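# Tighten tube nuts until their paint stripes realign

## Task

Turn every tube nut tighter until its paint stripe lines up with the matching mark again, without going half a flat or more past the mark; overturning spoils that nut and costs points.

## Robot and tools

Robot: two seven-joint arms, left_arm and right_arm, each ending in a two-finger parallel gripper. Cameras: cam_head_left, cam_head_right, cam_high, cam_low, cam_left_wrist, cam_right_wrist, all 896x504.

Frames. Scene frame: origin at table-top height midway between the nominal bases, +x out over the table, +z up, left_arm on the +y side (not the image side). Calibrated bases: left_arm at (+0.051, +0.348, 0) m, quat_wxyz (+1.000, 0, 0, -0.013); right_arm at (-0.007, -0.342, 0) m, quat_wxyz (+1.000, 0, 0, -0.011). Reported hand positions, orientations and targets are in the scene frame and may be a few cm off, worse at long reach. Commanded offsets, however, run along each arm's own Hand target axes. On the gripper, +z is the finger direction and x is the closing direction. end_effector_position is the point between the pads; fingertips extend 9.8 mm further. The housing, 117 mm along x and 68 mm wide, starts 39 mm behind that point.

Row layout (used by execute_actions and move): one flat list of 18 numbers covering both arms. Numbers 1-9 are left_arm: dx, dy, dz, rx, ry, rz, then gripper position, force_limit, speed. Numbers 10-18 are the same nine for right_arm. Pose numbers are offsets from that arm's Hand target, not absolute poses; 1.0 equals 0.6 m or 180 degrees, and rx, ry, rz form a single rotation vector. Gripper numbers are absolute settings in [-1, 1]: position +1 is 81 mm open, about -0.95 pads meet, -1 means squeeze until blocked; force_limit -1 is about 28 N per pad, +1 about 75 N; speed -1 is 12 mm/s, +1 is 115 mm/s. Zeros in the six pose slots request nothing new for that arm, but the gripper slots are always live commands, so resend the last position, force_limit and speed to leave a gripper alone (0 would be obeyed). A new force_limit or speed only applies if position changes by at least 0.01.

execute_actions(actions, cameras): actions is a list of actions; each action is a list of 1 to 15 rows, one row per 1/30 s step, the last row held if fewer than 15. Every row in an action counts from the Hand target at that action's start, so rows do not accumulate, but repeating the same offset in a later action moves further. Images return only for an empty actions list or when cameras names them (["all"], a list of names, or []).

move(target, speed, blend, blocking, cameras): target is one 18-number row or up to 15 rows; every row counts from the same starting Hand targets. speed is m/s, 0.002 to 0.5 (default 0.25), one value or one per target; turning rate is twice that in rad/s, capped at 0.873. blend (m) rounds corners in a list; 0 stops at each. Whole move is capped at 10 s. blocking=false returns after about 0.5 s while motion continues. Result adds a move: line (done, off_target, moving, held, fault) plus limits=paced (pose clipped) or limits=held (steps withheld, e.g. by the inter-arm clearance check).

wait(seconds): 0 to 3600, lets time pass without new commands. stop(): brakes a running move. zoom_image(camera, region): region [x0, y0, x1, y1] pixels in that camera's newest image, at most 504 by 504. clear_fault(arm): "left_arm" or "right_arm", only after a reported torque fault. finished_scene(scene): scene number 1 or 2, irreversible.

Results: end_effector_position (m) and end_effector_quat_wxyz, Hand target (last commanded pose after clipping; the base for next offsets), Tool commands, is_grasped (1 only when something stopped the fingers short), width_mm (pad gap), joint positions, velocities (may read within noise), torques (positive toward larger angle), Flange force along gripper x y z (has bias; includes held weight; no reading near singularity), Wrist depth (7x7 grid, mm from 164 to 4000, - for no value), MOTOR HOT and FAULT lines. The gripper often rests short of Hand target; send the missing distance as a new offset.

Limits: orientation commands are clipped to 32 degrees from the measured orientation each step. Torque limits are 104.5 N m for the four big joints and 51.3 N m for forearm roll, wrist pitch, wrist roll; exceeding one, or straying over 5 degrees from plan, stops the arm until clear_fault. Joint ranges: shoulder ±2.250, elbow ±2.580 (0 straight), wrist pitch ±2.100 rad; the rolls are effectively unlimited. Motors heat when holding, stretched or pushing; 75 °C causes a sag fault.

Cautions: arms are stiff, so aiming even a few mm into a solid surface presses hard; approach slowly and retreat by commanding back past the gripper. Do not let the arms touch each other or close a gripper on the other's fingers. Nothing may fall or be left off the table. Avoid slams and hard pushes. For each nut, turn in small steps and check the stripe via cameras and zoom before each further step, stopping exactly at alignment and never half a flat beyond it.

Each tool is called after "Emit:" as name([rows], argument=value, ...), one row to a line, values as JSON.

## Session

Emit:
execute_actions(actions=[])

Scene clock: 0.00 s.
left_arm: end_effector_position=(+0.4182, +0.2747, +0.3606) width_mm=80.7 is_grasped=0 end_effector_quat_wxyz=(-0.160, +0.968, +0.139, +0.132) | right_arm: end_effector_position=(+0.1656, -0.3991, +0.3504) width_mm=80.8 is_grasped=0 end_effector_quat_wxyz=(-0.109, -0.294, +0.945, -0.097)
Joint positions: left_arm=[0.285 0.106 0.156 1.708 -0.448 1.319 0.862] | right_arm=[0.275 -0.222 -0.363 1.991 0.163 1.526 3.673]
Joint velocities: within noise
Joint torques (N m): no reading
Flange force (N): no reading
Wrist depth (mm): cam_left_wrist=[503 533 559 590 624 670 720 / 494 518 543 573 601 642 690 / 484 504 530 562 588 621 665 / 472 497 516 546 570 601 645 / 462 486 509 532 560 588 624 / 451 474 496 521 542 577 608 / 437 460 483 506 529 558 593] | cam_right_wrist=[459 477 496 519 539 564 594 / 455 474 492 514 533 557 586 / 450 469 487 507 528 553 579 / 446 464 482 502 523 545 576 / 440 459 478 499 515 539 566 / 437 455 473 494 513 533 559 / 434 451 468 489 508 529 551]
Hand target: left_arm +0.4182, +0.2747, +0.3606; -0.160, +0.968, +0.139, +0.132 | right_arm +0.1656, -0.3991, +0.3504; -0.109, -0.294, +0.945, -0.097
Tool commands: left_gripper/position=+0.992 left_gripper/force_limit=+1.0 left_gripper/speed=+1.0 right_gripper/position=+0.994 right_gripper/force_limit=+1.0 right_gripper/speed=+1.0

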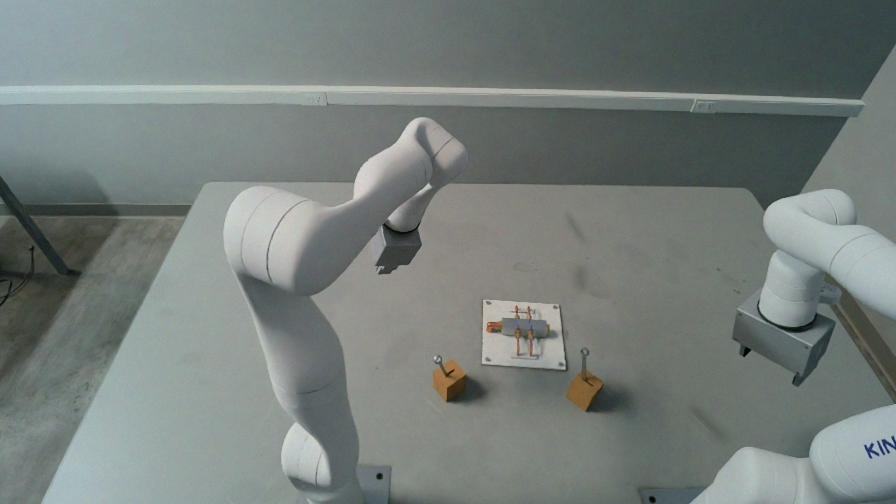

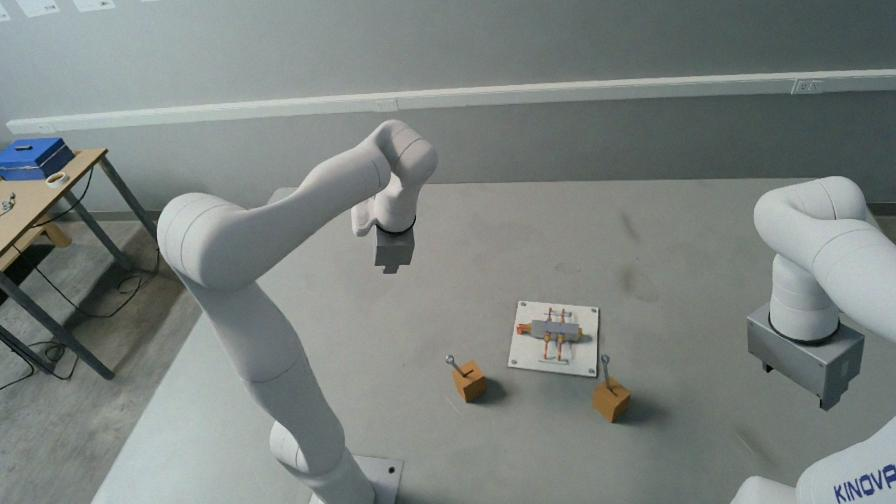

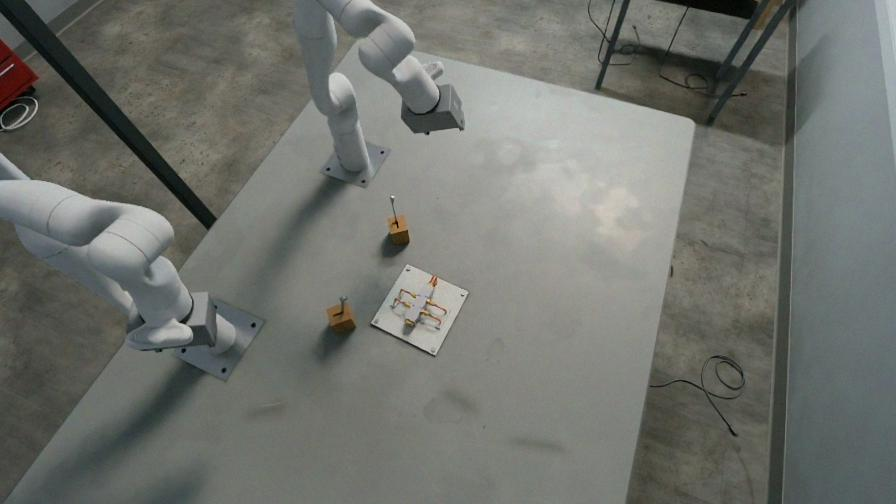

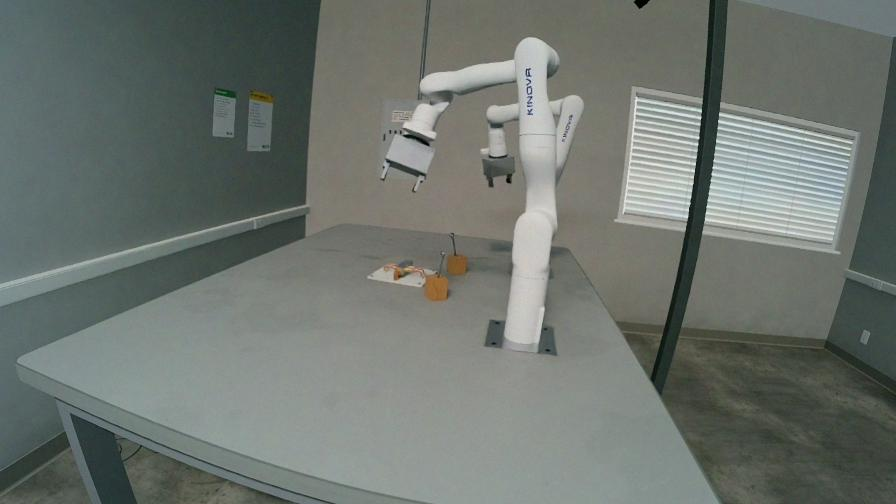

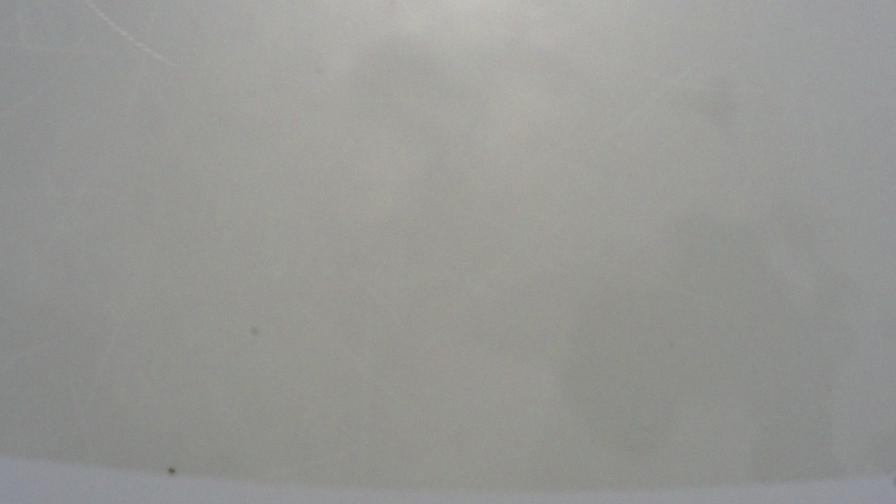

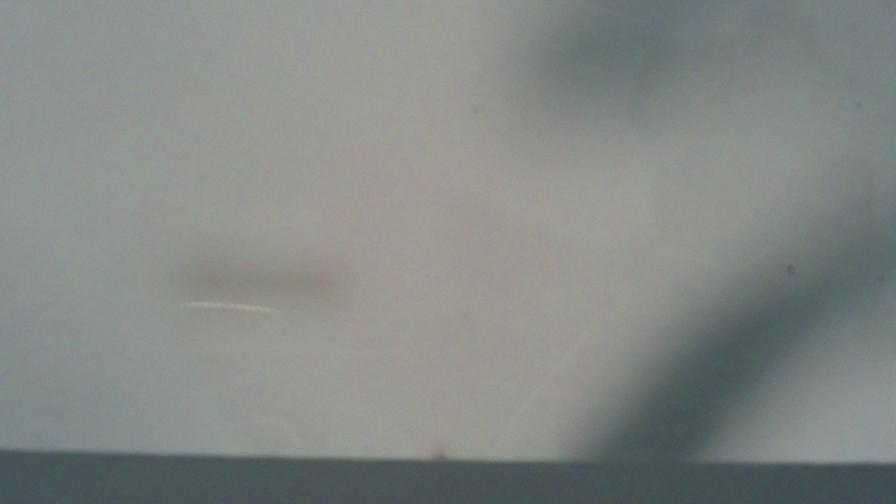

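Emit:
zoom_image(camera="cam_head_left", region=[420, 280, 620, 420])

Emit:
zoom_image(camera="cam_head_right", region=[430, 290, 650, 430])

Emit:
zoom_image(camera="cam_high", region=[310, 180, 490, 370])

Emit:
zoom_image(camera="cam_low", region=[350, 220, 490, 310])

Emit:
zoom_image(camera="cam_head_left", region=[475, 295, 570, 375])

Scaled by 2.520 from the camera's image (finer frame: 1280x720).

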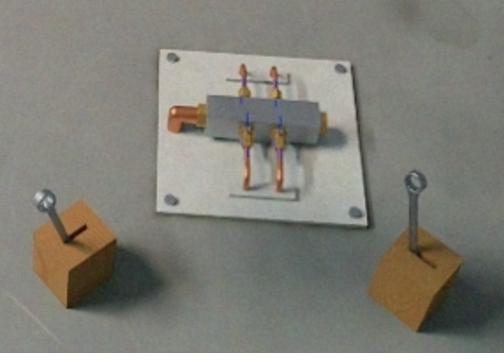

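Scaled by 2.291 from the camera's image (finer frame: 1280x720).

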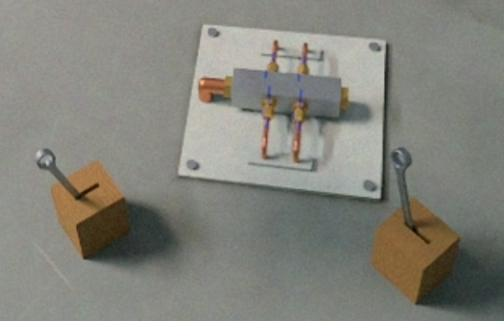

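Scaled by 2.653 from the camera's image (finer frame: 1280x720).

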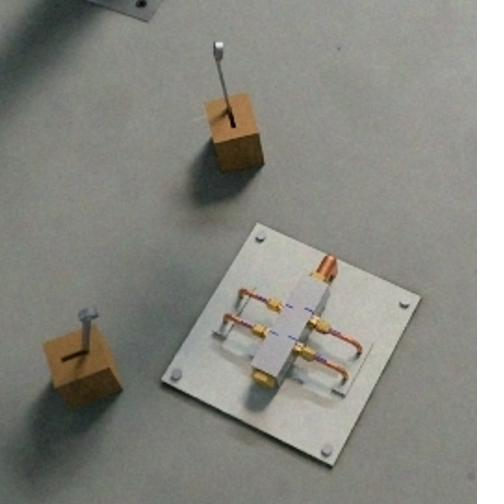

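Scaled by 3.600 from the camera's image (finer frame: 1280x720).

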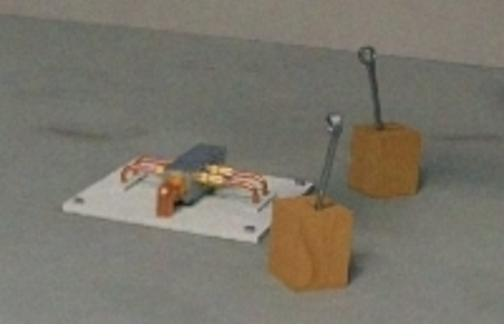

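Scaled by 5.305 from the camera's image (finer frame: 1280x720).

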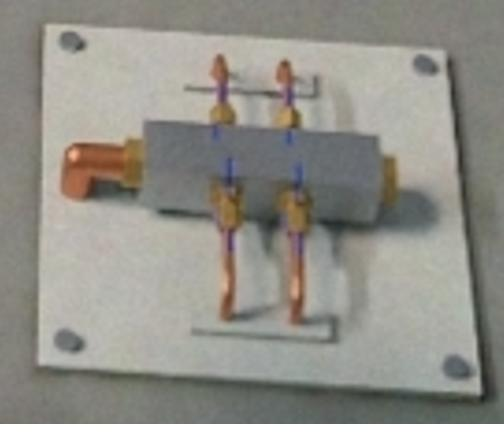

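Emit:
move(target=[-0.112,0.389,-0.226,-0.1032,-0.0851,0.0896,1,1,1,0,0,0,0,0,0,1,1,1], cameras=["cam_left_wrist","cam_head_left","cam_high"])

Scene clock: 3.50 s.
left_arm: end_effector_position=(+0.4001, +0.0000, +0.4006) width_mm=81.0 is_grasped=0 end_effector_quat_wxyz=(+0.000, +1.000, +0.000, +0.000) | right_arm: end_effector_position=(+0.1656, -0.3991, +0.3504) width_mm=81.0 is_grasped=0 end_effector_quat_wxyz=(-0.109, -0.294, +0.945, -0.097)
Joint positions: left_arm=[0.508 0.452 0.367 1.055 -0.157 1.659 0.852] | right_arm=[0.275 -0.222 -0.363 1.991 0.163 1.526 3.673]
Joint torques (N m): left_arm=[-0.19 -17.69 3.2 -9.19 -0.18 0.12 0.4] | right_arm=[-0.57 -4.06 -0.73 -8.42 0.36 0.68 0.06]
Flange force (N): left_arm=[0.6 -0.8 -0.5] | right_arm=[2.3 -3.3 -0.1]
Wrist depth (mm): cam_left_wrist=[533 533 533 535 533 533 535 / 533 531 464 532 531 532 533 / 531 532 529 530 530 533 531 / 530 527 529 529 532 532 529 / 531 531 531 525 524 523 530 / 530 530 532 521 521 523 529 / 527 530 530 522 492 521 528] | cam_right_wrist=[459 477 497 518 540 565 593 / 454 473 492 512 534 558 589 / 450 468 486 506 529 553 579 / 446 464 482 502 524 545 571 / 441 458 479 497 518 539 567 / 437 453 473 493 512 534 558 / 433 451 468 488 507 528 551]
Hand target: left_arm +0.4001, +0.0000, +0.4006; +0.000, +1.000, +0.000, +0.000 | right_arm +0.1656, -0.3991, +0.3504; -0.109, -0.294, +0.945, -0.097
Off the commanded pose: left_arm 0.000 m, 0 deg | right_arm 0.000 m, 0 deg.
move: done
Images, in order (width x height): cam_head_left 896x504, cam_high 896x504, cam_left_wrist 896x504.

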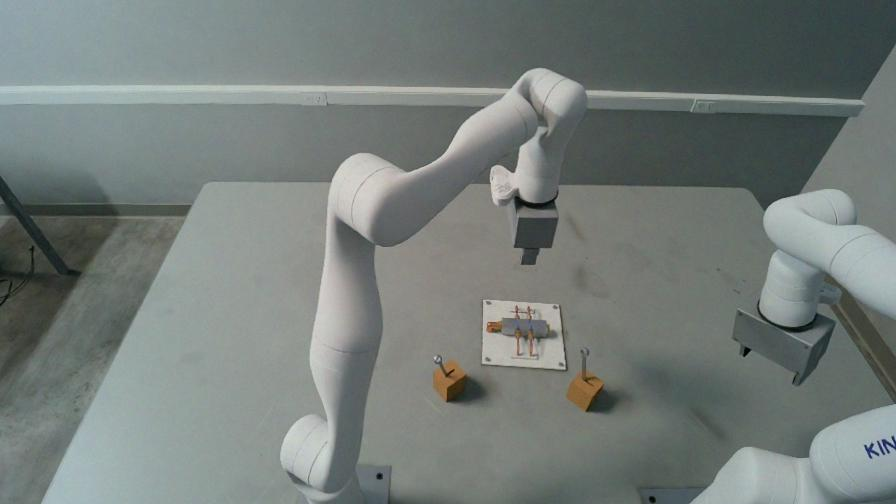

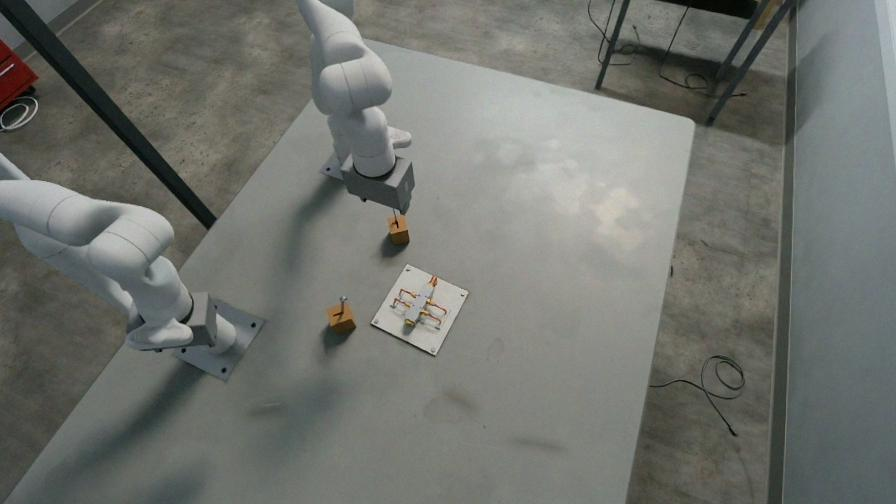

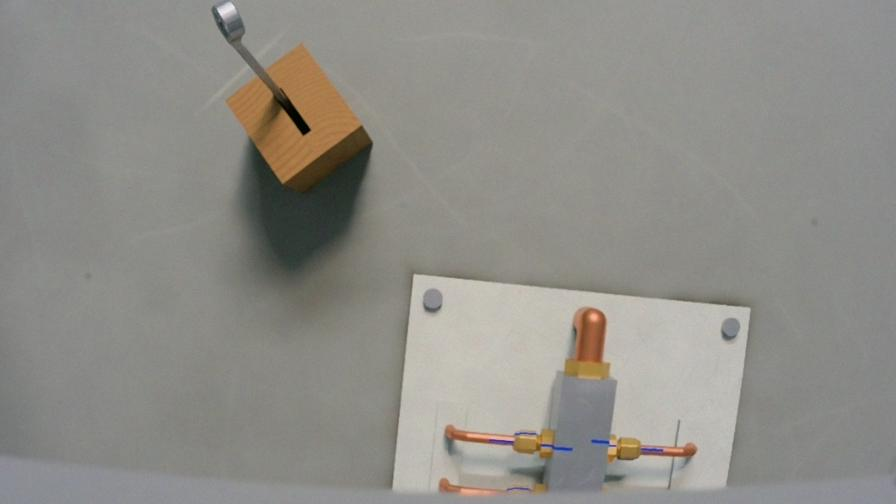

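Emit:
move(target=[0,0.2,0,0,0,0,1,1,1,0,0,0,0,0,0,1,1,1], cameras=["cam_left_wrist"])

Scene clock: 5.03 s.
left_arm: end_effector_position=(+0.4001, -0.1200, +0.4007) width_mm=81.0 is_grasped=0 end_effector_quat_wxyz=(+0.000, +1.000, +0.000, +0.000) | right_arm: end_effector_position=(+0.1656, -0.3991, +0.3504) width_mm=81.0 is_grasped=0 end_effector_quat_wxyz=(-0.109, -0.294, +0.945, -0.097)
Joint positions: left_arm=[0.767 0.754 0.367 0.521 -0.261 1.889 0.981] | right_arm=[0.275 -0.222 -0.363 1.991 0.163 1.526 3.673]
Joint torques (N m): left_arm=[-0.18 -22.67 3.24 -8.6 -0.23 0.09 0.39] | right_arm=[-0.56 -4.04 -0.75 -8.41 0.38 0.66 0.04]
Flange force (N): left_arm=no reading | right_arm=[2.5 -3.3 -0.2]
Wrist depth (mm): cam_left_wrist=[533 534 534 530 533 533 529 / 533 533 533 526 525 525 529 / 531 531 531 523 497 525 529 / 532 531 530 523 494 525 530 / 531 532 527 522 498 522 527 / 530 529 527 525 523 525 528 / 528 528 526 527 529 527 528] | cam_right_wrist=[459 478 497 518 538 565 594 / 455 473 492 513 535 560 588 / 450 466 488 508 526 553 578 / 446 465 482 503 522 548 573 / 441 459 477 498 517 539 566 / 438 454 473 492 513 533 559 / 434 449 469 488 506 528 553]
Hand target: left_arm +0.4001, -0.1200, +0.4007; +0.000, +1.000, +0.000, +0.000 | right_arm +0.1656, -0.3991, +0.3504; -0.109, -0.294, +0.945, -0.097
Off the commanded pose: left_arm 0.000 m, 0 deg | right_arm 0.000 m, 0 deg.
move: done

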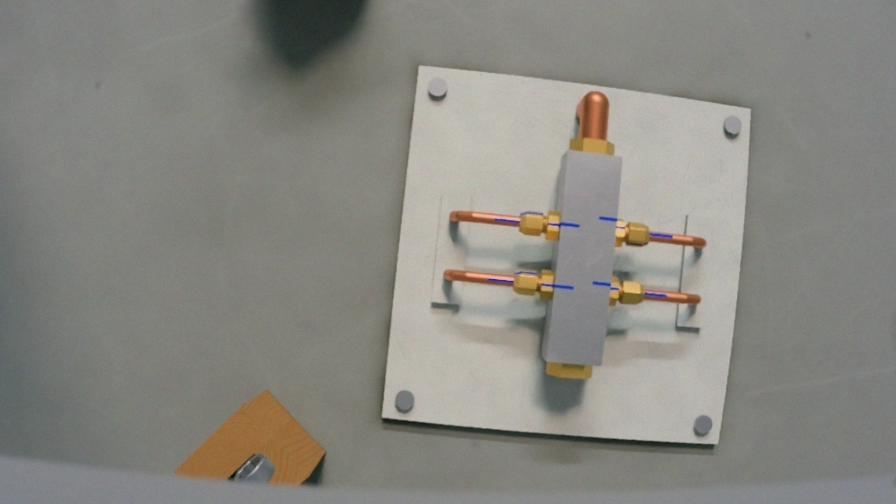

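Emit:
zoom_image(camera="cam_left_wrist", region=[430, 190, 590, 310])

Emit:
zoom_image(camera="cam_left_wrist", region=[570, 190, 730, 310])

Emit:
zoom_image(camera="cam_left_wrist", region=[160, 360, 360, 504])

Scaled by 3.150 from the camera's image (finer frame: 1280x720).

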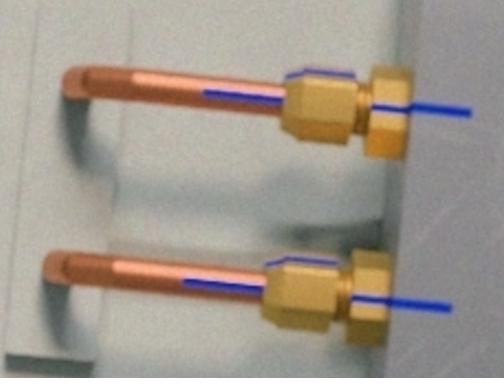

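Scaled by 3.150 from the camera's image (finer frame: 1280x720).

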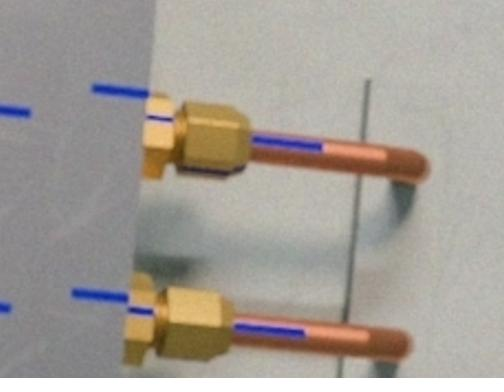

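Scaled by 2.520 from the camera's image (finer frame: 1280x720).

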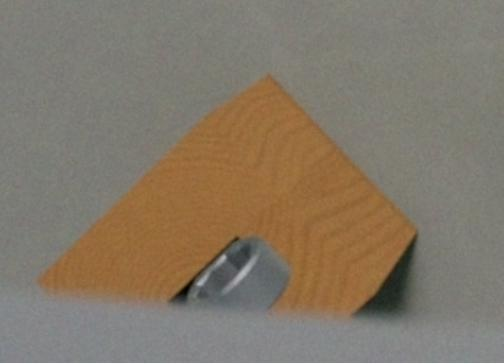

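Emit:
move(target=[-0.183,0.006,0.23,-0.238,0.092,-0.223,1,1,1,0,0,0,0,0,0,1,1,1], cameras=["cam_left_wrist","cam_head_right"])

Scene clock: 16.07 s.
left_arm: end_effector_position=(+0.2903, -0.1237, +0.2627) width_mm=81.0 is_grasped=0 end_effector_quat_wxyz=(+0.357, +0.862, +0.334, +0.138) | right_arm: end_effector_position=(+0.1656, -0.3991, +0.3504) width_mm=81.0 is_grasped=0 end_effector_quat_wxyz=(-0.109, -0.294, +0.945, -0.097)
Joint positions: left_arm=[1.668 0.314 -0.621 2.071 -0.731 0.081 2.615] | right_arm=[0.275 -0.222 -0.363 1.991 0.163 1.526 3.673]
Joint torques (N m): left_arm=[-0.24 -13 -0.11 -8.87 -0.36 -1.13 0.43] | right_arm=[-0.55 -4.03 -0.71 -8.41 0.36 0.66 0.06]
Flange force (N): left_arm=[-2.2 -12.6 -2.5] | right_arm=[2.3 -3.2 -0.2]
Wrist depth (mm): cam_left_wrist=[353 351 286 296 349 342 333 / 378 383 298 301 372 371 342 / 406 413 411 404 409 393 349 / 441 437 437 427 434 433 431 / 482 478 476 464 472 470 470 / 526 522 522 520 517 517 516 / 598 582 579 577 576 572 583] | cam_right_wrist=[459 477 498 518 539 566 594 / 455 473 493 514 533 559 588 / 451 467 487 507 528 553 581 / 446 463 482 502 523 545 574 / 442 459 478 496 517 540 567 / 439 454 472 493 513 533 558 / 435 450 468 489 507 527 553]
Hand target: left_arm +0.2903, -0.1237, +0.2627; +0.357, +0.862, +0.334, +0.138 | right_arm +0.1656, -0.3991, +0.3504; -0.109, -0.294, +0.945, -0.097
Off the commanded pose: left_arm 0.000 m, 0 deg | right_arm 0.000 m, 0 deg.
move: done
Images, in order (width x height): cam_head_right 896x504, cam_left_wrist 896x504.

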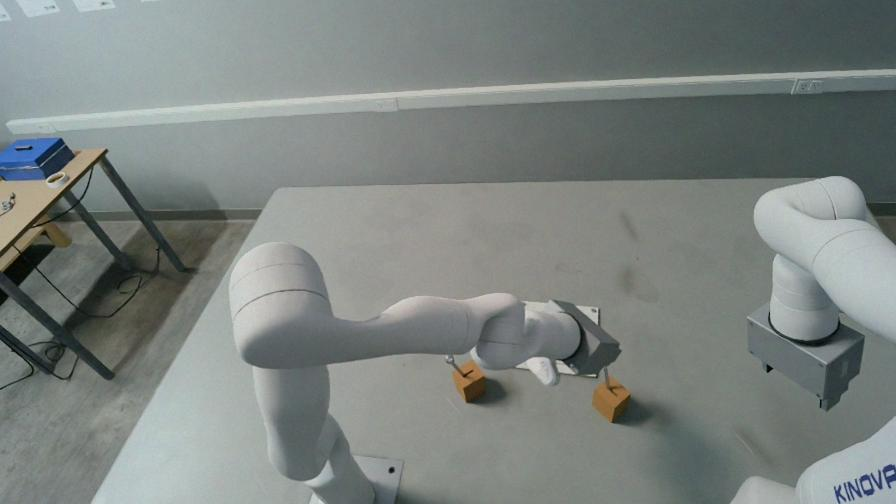

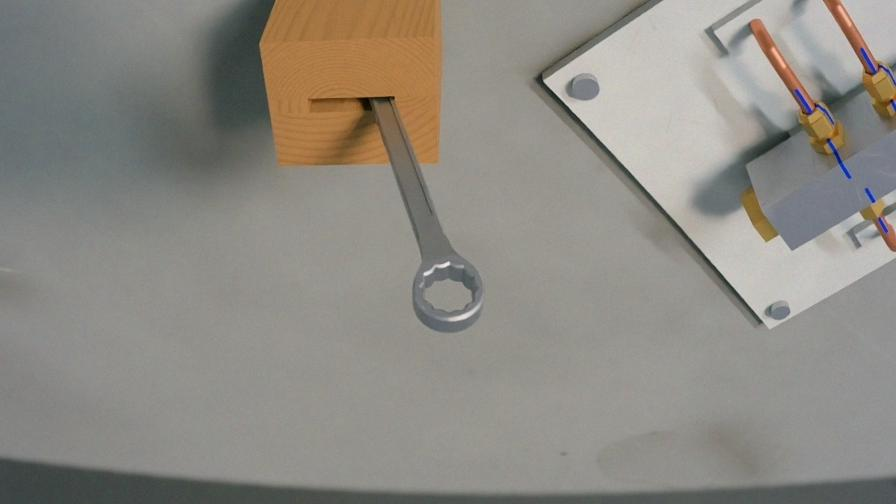

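Emit:
zoom_image(camera="cam_left_wrist", region=[250, 0, 550, 350])

Emit:
zoom_image(camera="cam_left_wrist", region=[700, 0, 896, 250])

Scaled by 1.440 from the camera's image (finer frame: 1280x720).

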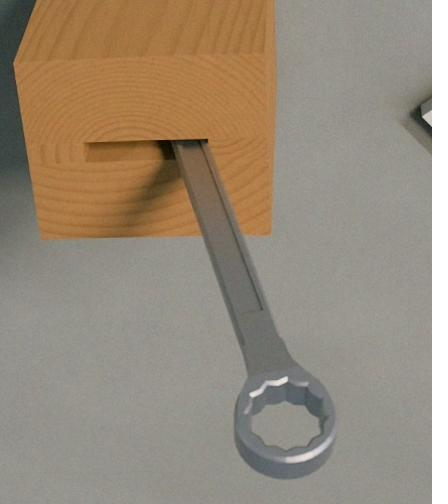

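Scaled by 2.016 from the camera's image (finer frame: 1280x720).

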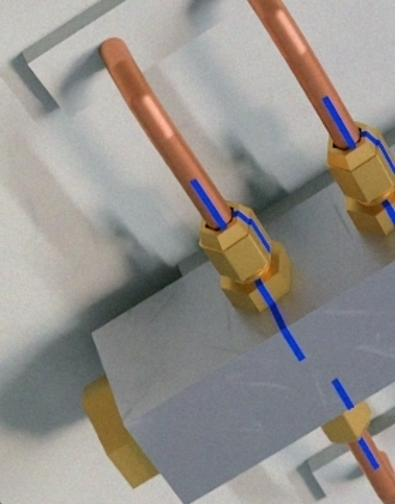

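Emit:
move(target=[0.407,-0.229,-0.227,0,-0.364,0.369,1,1,1,0,0,0,0,0,0,1,1,1], cameras=["cam_left_wrist","cam_head_right"])

Scene clock: 22.57 s.
left_arm: end_effector_position=(+0.3404, +0.1838, +0.2617) width_mm=81.0 is_grasped=0 end_effector_quat_wxyz=(+0.344, +0.835, -0.399, -0.161) | right_arm: end_effector_position=(+0.1656, -0.3991, +0.3504) width_mm=81.0 is_grasped=0 end_effector_quat_wxyz=(-0.109, -0.294, +0.945, -0.097)
Joint positions: left_arm=[0.32 0.524 -0.477 1.711 -2.546 -1.696 1.935] | right_arm=[0.275 -0.222 -0.363 1.991 0.163 1.526 3.673]
Joint torques (N m): left_arm=[-0.22 -15.68 0.8 -5.55 0.57 -2.21 0.41] | right_arm=[-0.57 -4.02 -0.68 -8.41 0.35 0.68 0.04]
Flange force (N): left_arm=[-1.4 0.5 -0.5] | right_arm=[2.4 -3.2 -0.1]
Wrist depth (mm): cam_left_wrist=[350 349 354 307 307 353 342 / 374 379 380 300 295 380 365 / 403 410 402 318 318 407 399 / 443 435 435 424 434 432 440 / 476 472 475 453 471 470 472 / 522 520 520 518 516 519 474 / 590 575 576 574 575 570 477] | cam_right_wrist=[458 478 498 518 541 563 595 / 454 472 493 512 533 559 587 / 450 468 486 509 525 553 583 / 447 464 482 502 522 548 574 / 442 459 478 497 516 543 568 / 438 456 473 493 514 533 559 / 434 449 468 488 507 527 554]
Hand target: left_arm +0.3405, +0.1838, +0.2617; +0.344, +0.835, -0.399, -0.161 | right_arm +0.1656, -0.3991, +0.3504; -0.109, -0.294, +0.945, -0.097
Off the commanded pose: left_arm 0.000 m, 0 deg | right_arm 0.000 m, 0 deg.
move: done
Images, in order (width x height): cam_head_right 896x504, cam_left_wrist 896x504.

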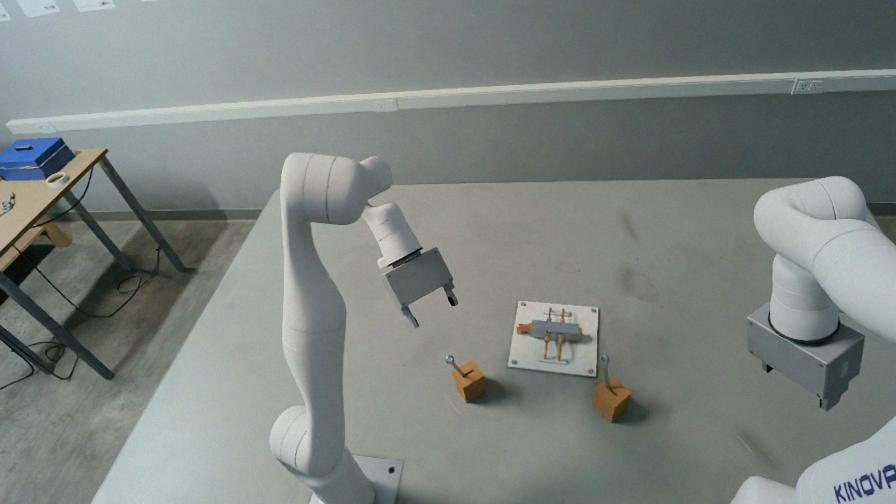

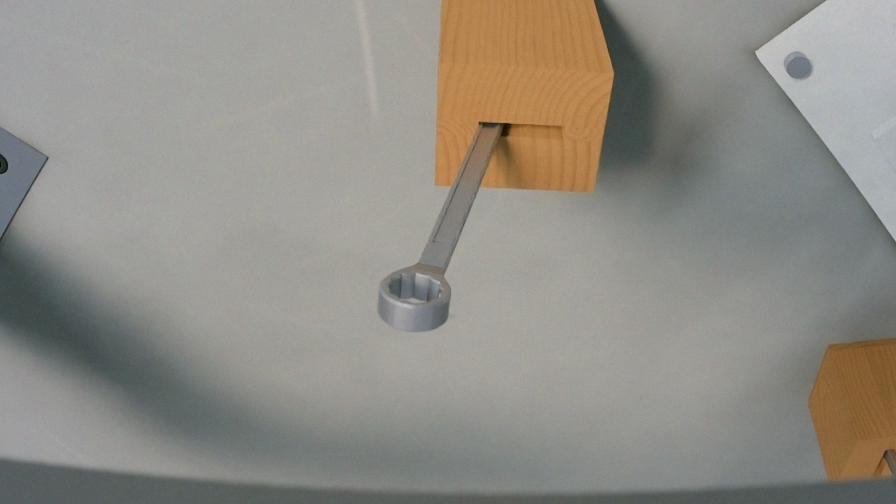

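Emit:
zoom_image(camera="cam_left_wrist", region=[360, 90, 560, 350])

Scaled by 1.938 from the camera's image (finer frame: 1280x720).

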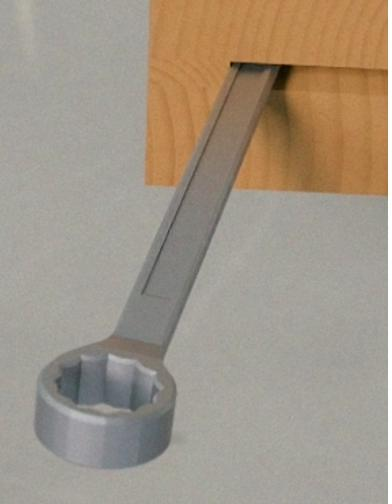

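Emit:
move(target=[-0.057,0.022,0.087,0.1254,0.247,-0.421,1,1,1,0,0,0,0,0,0,1,1,1], cameras=["cam_left_wrist","cam_head_left","cam_high"])

Scene clock: 30.93 s.
left_arm: end_effector_position=(+0.2832, +0.1812, +0.2336) width_mm=81.0 is_grasped=0 end_effector_quat_wxyz=(+0.138, +0.941, +0.307, +0.044) | right_arm: end_effector_position=(+0.1656, -0.3991, +0.3504) width_mm=81.0 is_grasped=0 end_effector_quat_wxyz=(-0.109, -0.294, +0.945, -0.097)
Joint positions: left_arm=[0.813 -0.099 -0.413 2.311 -2.976 -0.675 4.079] | right_arm=[0.275 -0.222 -0.363 1.991 0.163 1.526 3.673]
Joint torques (N m): left_arm=[-0.28 -5.79 1.91 -8.23 0.09 0.82 0.41] | right_arm=[-0.6 -4.04 -0.69 -8.4 0.36 0.65 0.06]
Flange force (N): left_arm=[7.6 -1.7 1.4] | right_arm=[2.3 -3.2 -0.3]
Wrist depth (mm): cam_left_wrist=[332 334 333 333 332 332 330 / 339 341 340 340 340 339 337 / 346 348 348 347 348 347 346 / 357 357 357 355 356 355 353 / 366 366 362 359 362 364 363 / 374 373 370 299 371 373 371 / 385 382 381 302 379 383 380] | cam_right_wrist=[459 477 497 518 539 567 593 / 454 472 492 513 535 560 587 / 450 469 488 507 526 551 579 / 447 464 481 502 522 548 573 / 441 458 479 497 515 540 568 / 437 454 474 492 513 535 559 / 434 450 467 489 509 528 553]
Hand target: left_arm +0.2832, +0.1812, +0.2336; +0.138, +0.941, +0.307, +0.044 | right_arm +0.1656, -0.3991, +0.3504; -0.109, -0.294, +0.945, -0.097
Off the commanded pose: left_arm 0.000 m, 0 deg | right_arm 0.000 m, 0 deg.
move: done
Images, in order (width x height): cam_head_left 896x504, cam_high 896x504, cam_left_wrist 896x504.

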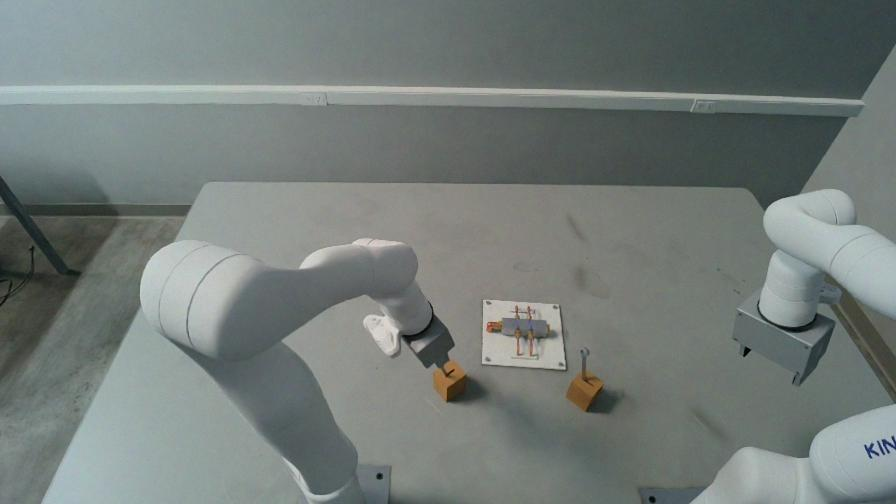

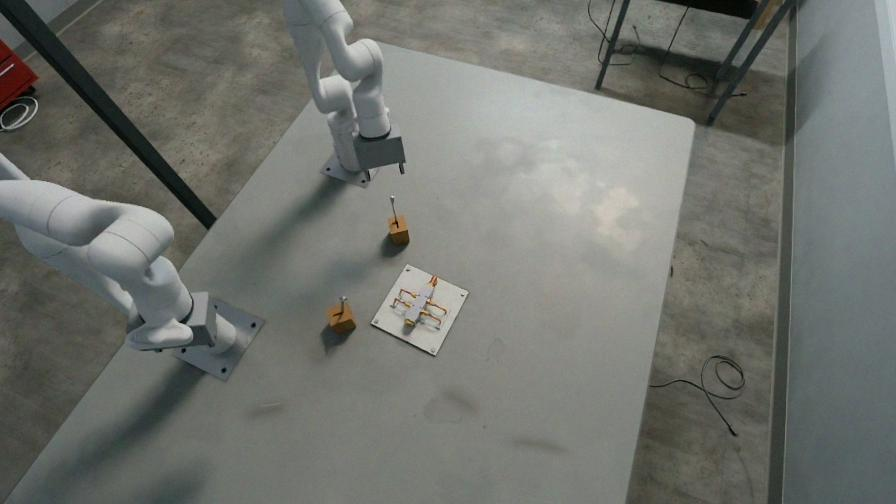

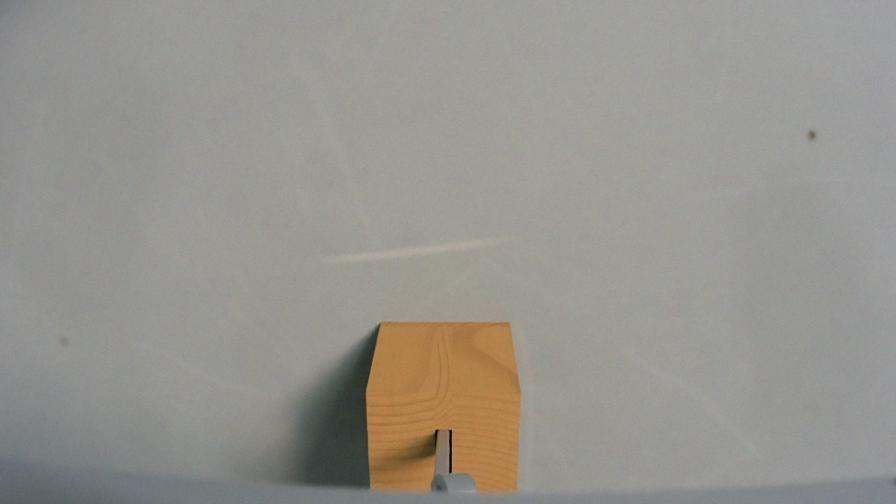

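Emit:
move(target=[0.0025,0,0.15,0,0,0,1,1,1,0,0,0,0,0,0,1,1,1], speed=0.1, cameras=["cam_left_wrist","cam_head_left"])

Emit:
zoom_image(camera="cam_head_left", region=[380, 290, 520, 420])

Scene clock: 32.77 s.
left_arm: end_effector_position=(+0.2995, +0.1612, +0.1474) width_mm=81.0 is_grasped=0 end_effector_quat_wxyz=(+0.138, +0.941, +0.307, +0.044) | right_arm: end_effector_position=(+0.1656, -0.3991, +0.3504) width_mm=81.0 is_grasped=0 end_effector_quat_wxyz=(-0.109, -0.294, +0.945, -0.097)
Joint positions: left_arm=[0.718 0.186 -0.353 2.431 -2.487 -0.353 3.581] | right_arm=[0.275 -0.222 -0.363 1.991 0.163 1.526 3.673]
Joint torques (N m): left_arm=[-0.18 -9.03 1.46 -5.37 0.04 0.46 0.39] | right_arm=[-0.58 -4.02 -0.7 -8.44 0.34 0.65 0.06]
Flange force (N): left_arm=no reading | right_arm=[2.4 -3.1 -0.2]
Wrist depth (mm): cam_left_wrist=[248 248 249 247 248 247 246 / 254 254 254 254 254 253 252 / 260 259 259 259 259 258 258 / 266 265 265 264 264 264 264 / 272 271 270 269 270 270 270 / 278 278 275 237 276 276 277 / 285 286 209 209 281 284 284] | cam_right_wrist=[458 476 497 518 538 567 593 / 454 473 492 514 532 558 587 / 450 469 488 507 527 552 580 / 447 463 482 503 521 547 572 / 441 459 479 497 516 539 567 / 437 456 473 491 512 534 558 / 433 451 468 487 509 530 554]
Hand target: left_arm +0.2995, +0.1612, +0.1474; +0.138, +0.941, +0.307, +0.044 | right_arm +0.1656, -0.3991, +0.3504; -0.109, -0.294, +0.945, -0.097
Off the commanded pose: left_arm 0.000 m, 0 deg | right_arm 0.000 m, 0 deg.
move: done
Images, in order (width x height): cam_head_left 896x504, cam_left_wrist 896x504.

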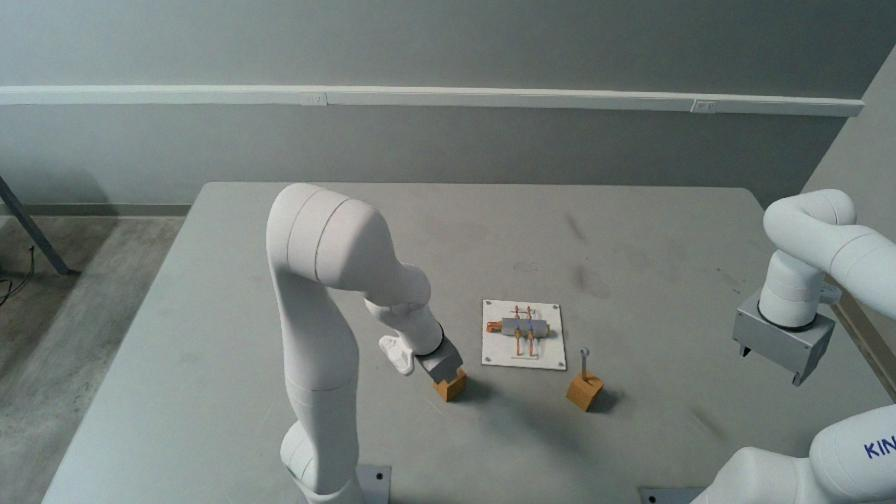

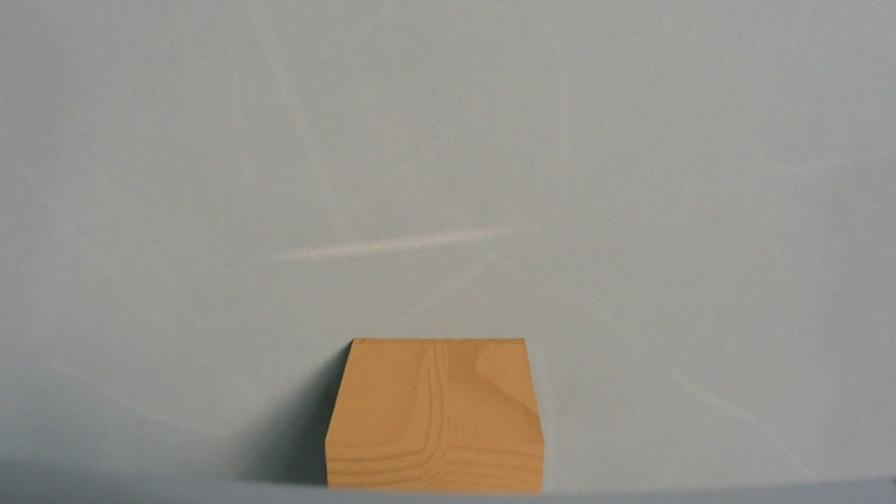

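Scaled by 3.600 from the camera's image (finer frame: 1280x720).

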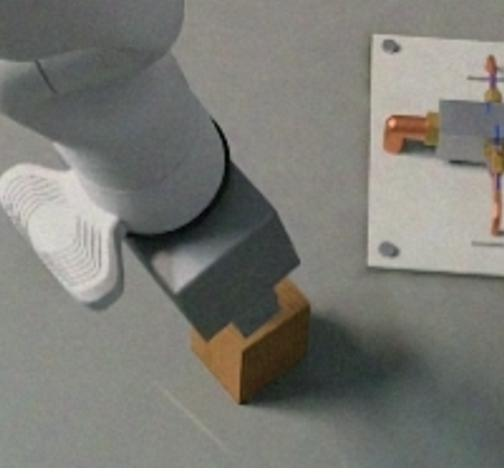

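Emit:
move(target=[0,0,0,0,0,0,-1,1,-0.3,0,0,0,0,0,0,1,1,1], cameras=["cam_left_wrist","cam_low"])

Scene clock: 34.67 s.
left_arm: end_effector_position=(+0.2995, +0.1612, +0.1474) width_mm=9.6 is_grasped=1 end_effector_quat_wxyz=(+0.138, +0.941, +0.307, +0.044) | right_arm: end_effector_position=(+0.1656, -0.3991, +0.3504) width_mm=81.0 is_grasped=0 end_effector_quat_wxyz=(-0.109, -0.294, +0.945, -0.097)
Joint positions: left_arm=[0.718 0.186 -0.353 2.431 -2.487 -0.353 3.58] | right_arm=[0.275 -0.222 -0.363 1.991 0.163 1.526 3.673]
Joint torques (N m): left_arm=[-1.22 -4.11 0.32 -3.36 -0.8 1.81 0.21] | right_arm=[-0.56 -4.03 -0.73 -8.44 0.35 0.68 0.03]
Flange force (N): left_arm=no reading | right_arm=[2.5 -3.3 -0.1]
Wrist depth (mm): cam_left_wrist=[247 248 249 248 249 247 245 / 254 254 255 255 254 252 252 / 260 260 259 259 259 258 258 / 266 265 265 265 265 264 264 / 273 272 270 270 269 270 270 / 279 279 277 237 276 277 277 / 286 285 282 208 281 284 284] | cam_right_wrist=[458 477 499 517 538 565 594 / 456 473 492 512 533 558 585 / 451 468 486 507 526 553 578 / 447 463 482 502 524 547 573 / 442 457 477 497 516 540 566 / 438 454 472 493 513 533 558 / 433 450 468 488 507 529 552]
Hand target: left_arm +0.2995, +0.1612, +0.1474; +0.138, +0.941, +0.307, +0.044 | right_arm +0.1656, -0.3991, +0.3504; -0.109, -0.294, +0.945, -0.097
Off the commanded pose: left_arm 0.000 m, 0 deg | right_arm 0.000 m, 0 deg.
move: done
Images, in order (width x height): cam_low 896x504, cam_left_wrist 896x504.

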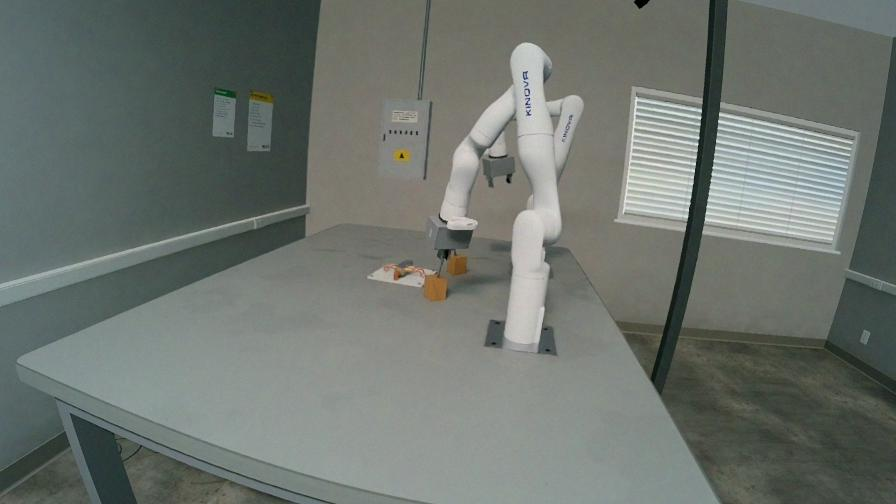

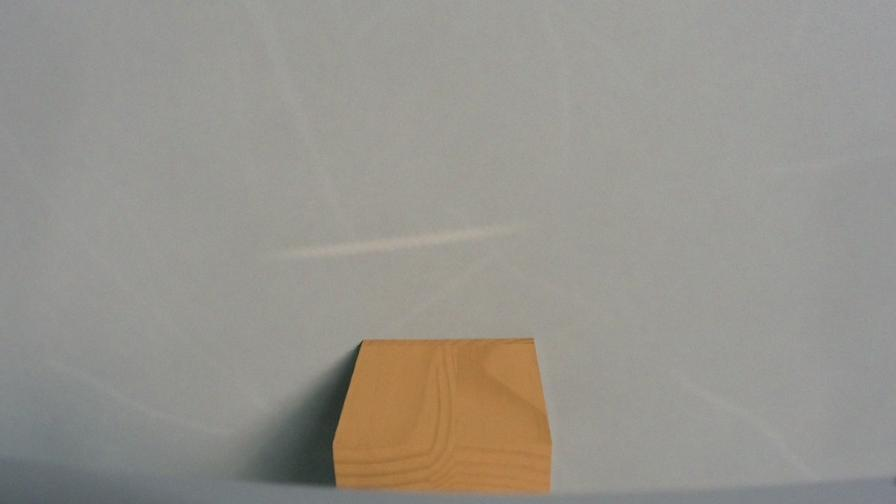

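Emit:
move(target=[0,0,-0.08,0,0,0,-1,1,-0.3,0,0,0,0,0,0,1,1,1], speed=0.06, cameras=["cam_left_wrist","cam_head_left"])

Scene clock: 36.17 s.
left_arm: end_effector_position=(+0.2915, +0.1724, +0.1934) width_mm=7.0 is_grasped=1 end_effector_quat_wxyz=(+0.138, +0.941, +0.307, +0.044) | right_arm: end_effector_position=(+0.1656, -0.3991, +0.3504) width_mm=81.0 is_grasped=0 end_effector_quat_wxyz=(-0.109, -0.294, +0.945, -0.097)
Joint positions: left_arm=[0.811 0.027 -0.438 2.374 -2.812 -0.516 3.904] | right_arm=[0.275 -0.222 -0.363 1.991 0.163 1.526 3.673]
Joint torques (N m): left_arm=[-0.21 -7.6 1.67 -7.27 0.1 0.78 0.4] | right_arm=[-0.58 -4.04 -0.74 -8.4 0.37 0.67 0.05]
Flange force (N): left_arm=[6.0 -2.0 2.3] | right_arm=[2.4 -3.3 -0.2]
Wrist depth (mm): cam_left_wrist=[292 293 293 294 292 292 290 / 299 300 300 299 299 298 297 / 307 306 306 306 305 305 305 / 315 314 313 313 312 313 313 / 322 321 322 317 280 319 319 / 330 328 328 256 250 328 327 / 338 338 336 331 252 336 335] | cam_right_wrist=[458 476 496 518 539 567 593 / 453 472 494 514 534 557 590 / 449 468 487 509 527 553 581 / 446 465 482 503 522 546 573 / 441 458 480 498 518 541 567 / 437 455 473 493 514 533 557 / 434 452 468 488 508 529 550]
Hand target: left_arm +0.2915, +0.1723, +0.1934; +0.138, +0.941, +0.307, +0.044 | right_arm +0.1656, -0.3991, +0.3504; -0.109, -0.294, +0.945, -0.097
Off the commanded pose: left_arm 0.000 m, 0 deg | right_arm 0.000 m, 0 deg.
move: done
Images, in order (width x height): cam_head_left 896x504, cam_left_wrist 896x504.

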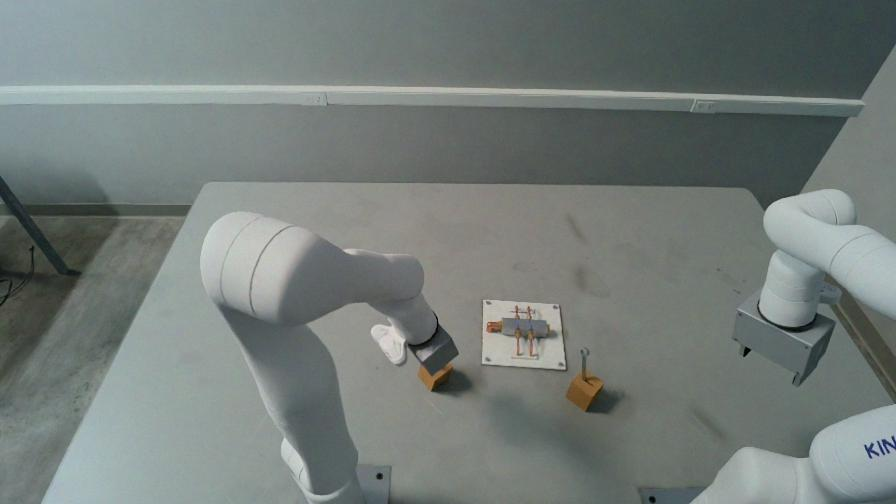

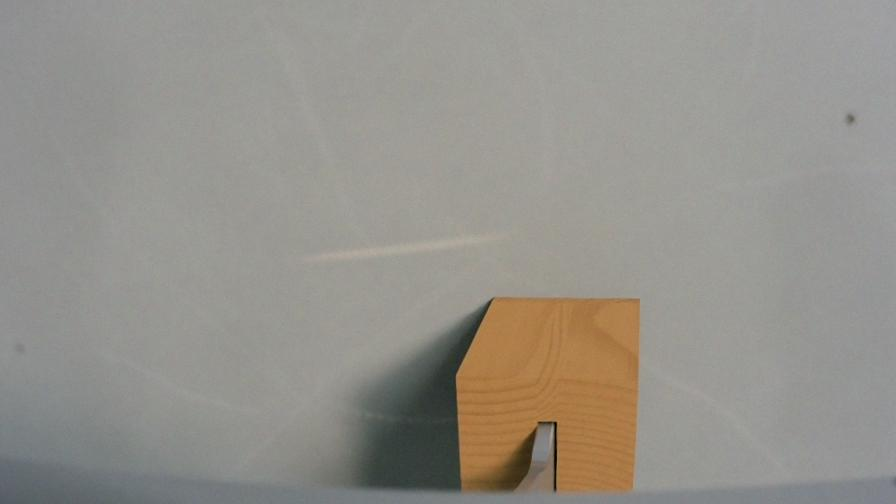

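Emit:
zoom_image(camera="cam_left_wrist", region=[430, 380, 660, 504])

Emit:
zoom_image(camera="cam_head_left", region=[370, 290, 510, 420])

Scaled by 2.191 from the camera's image (finer frame: 1280x720).

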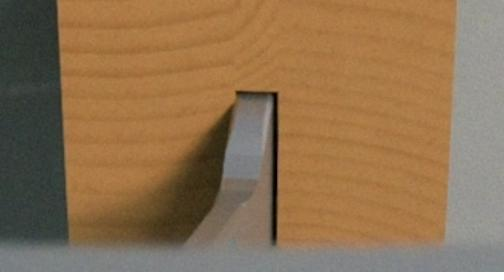

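Scaled by 3.600 from the camera's image (finer frame: 1280x720).

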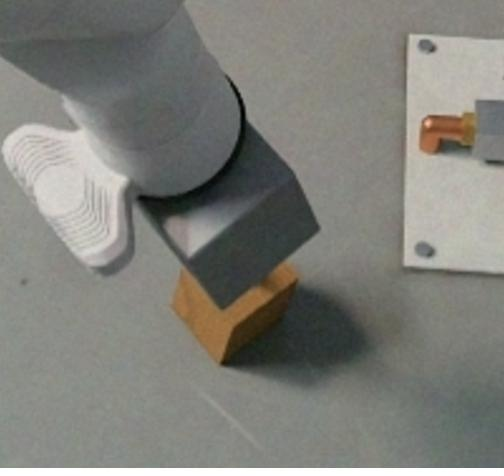

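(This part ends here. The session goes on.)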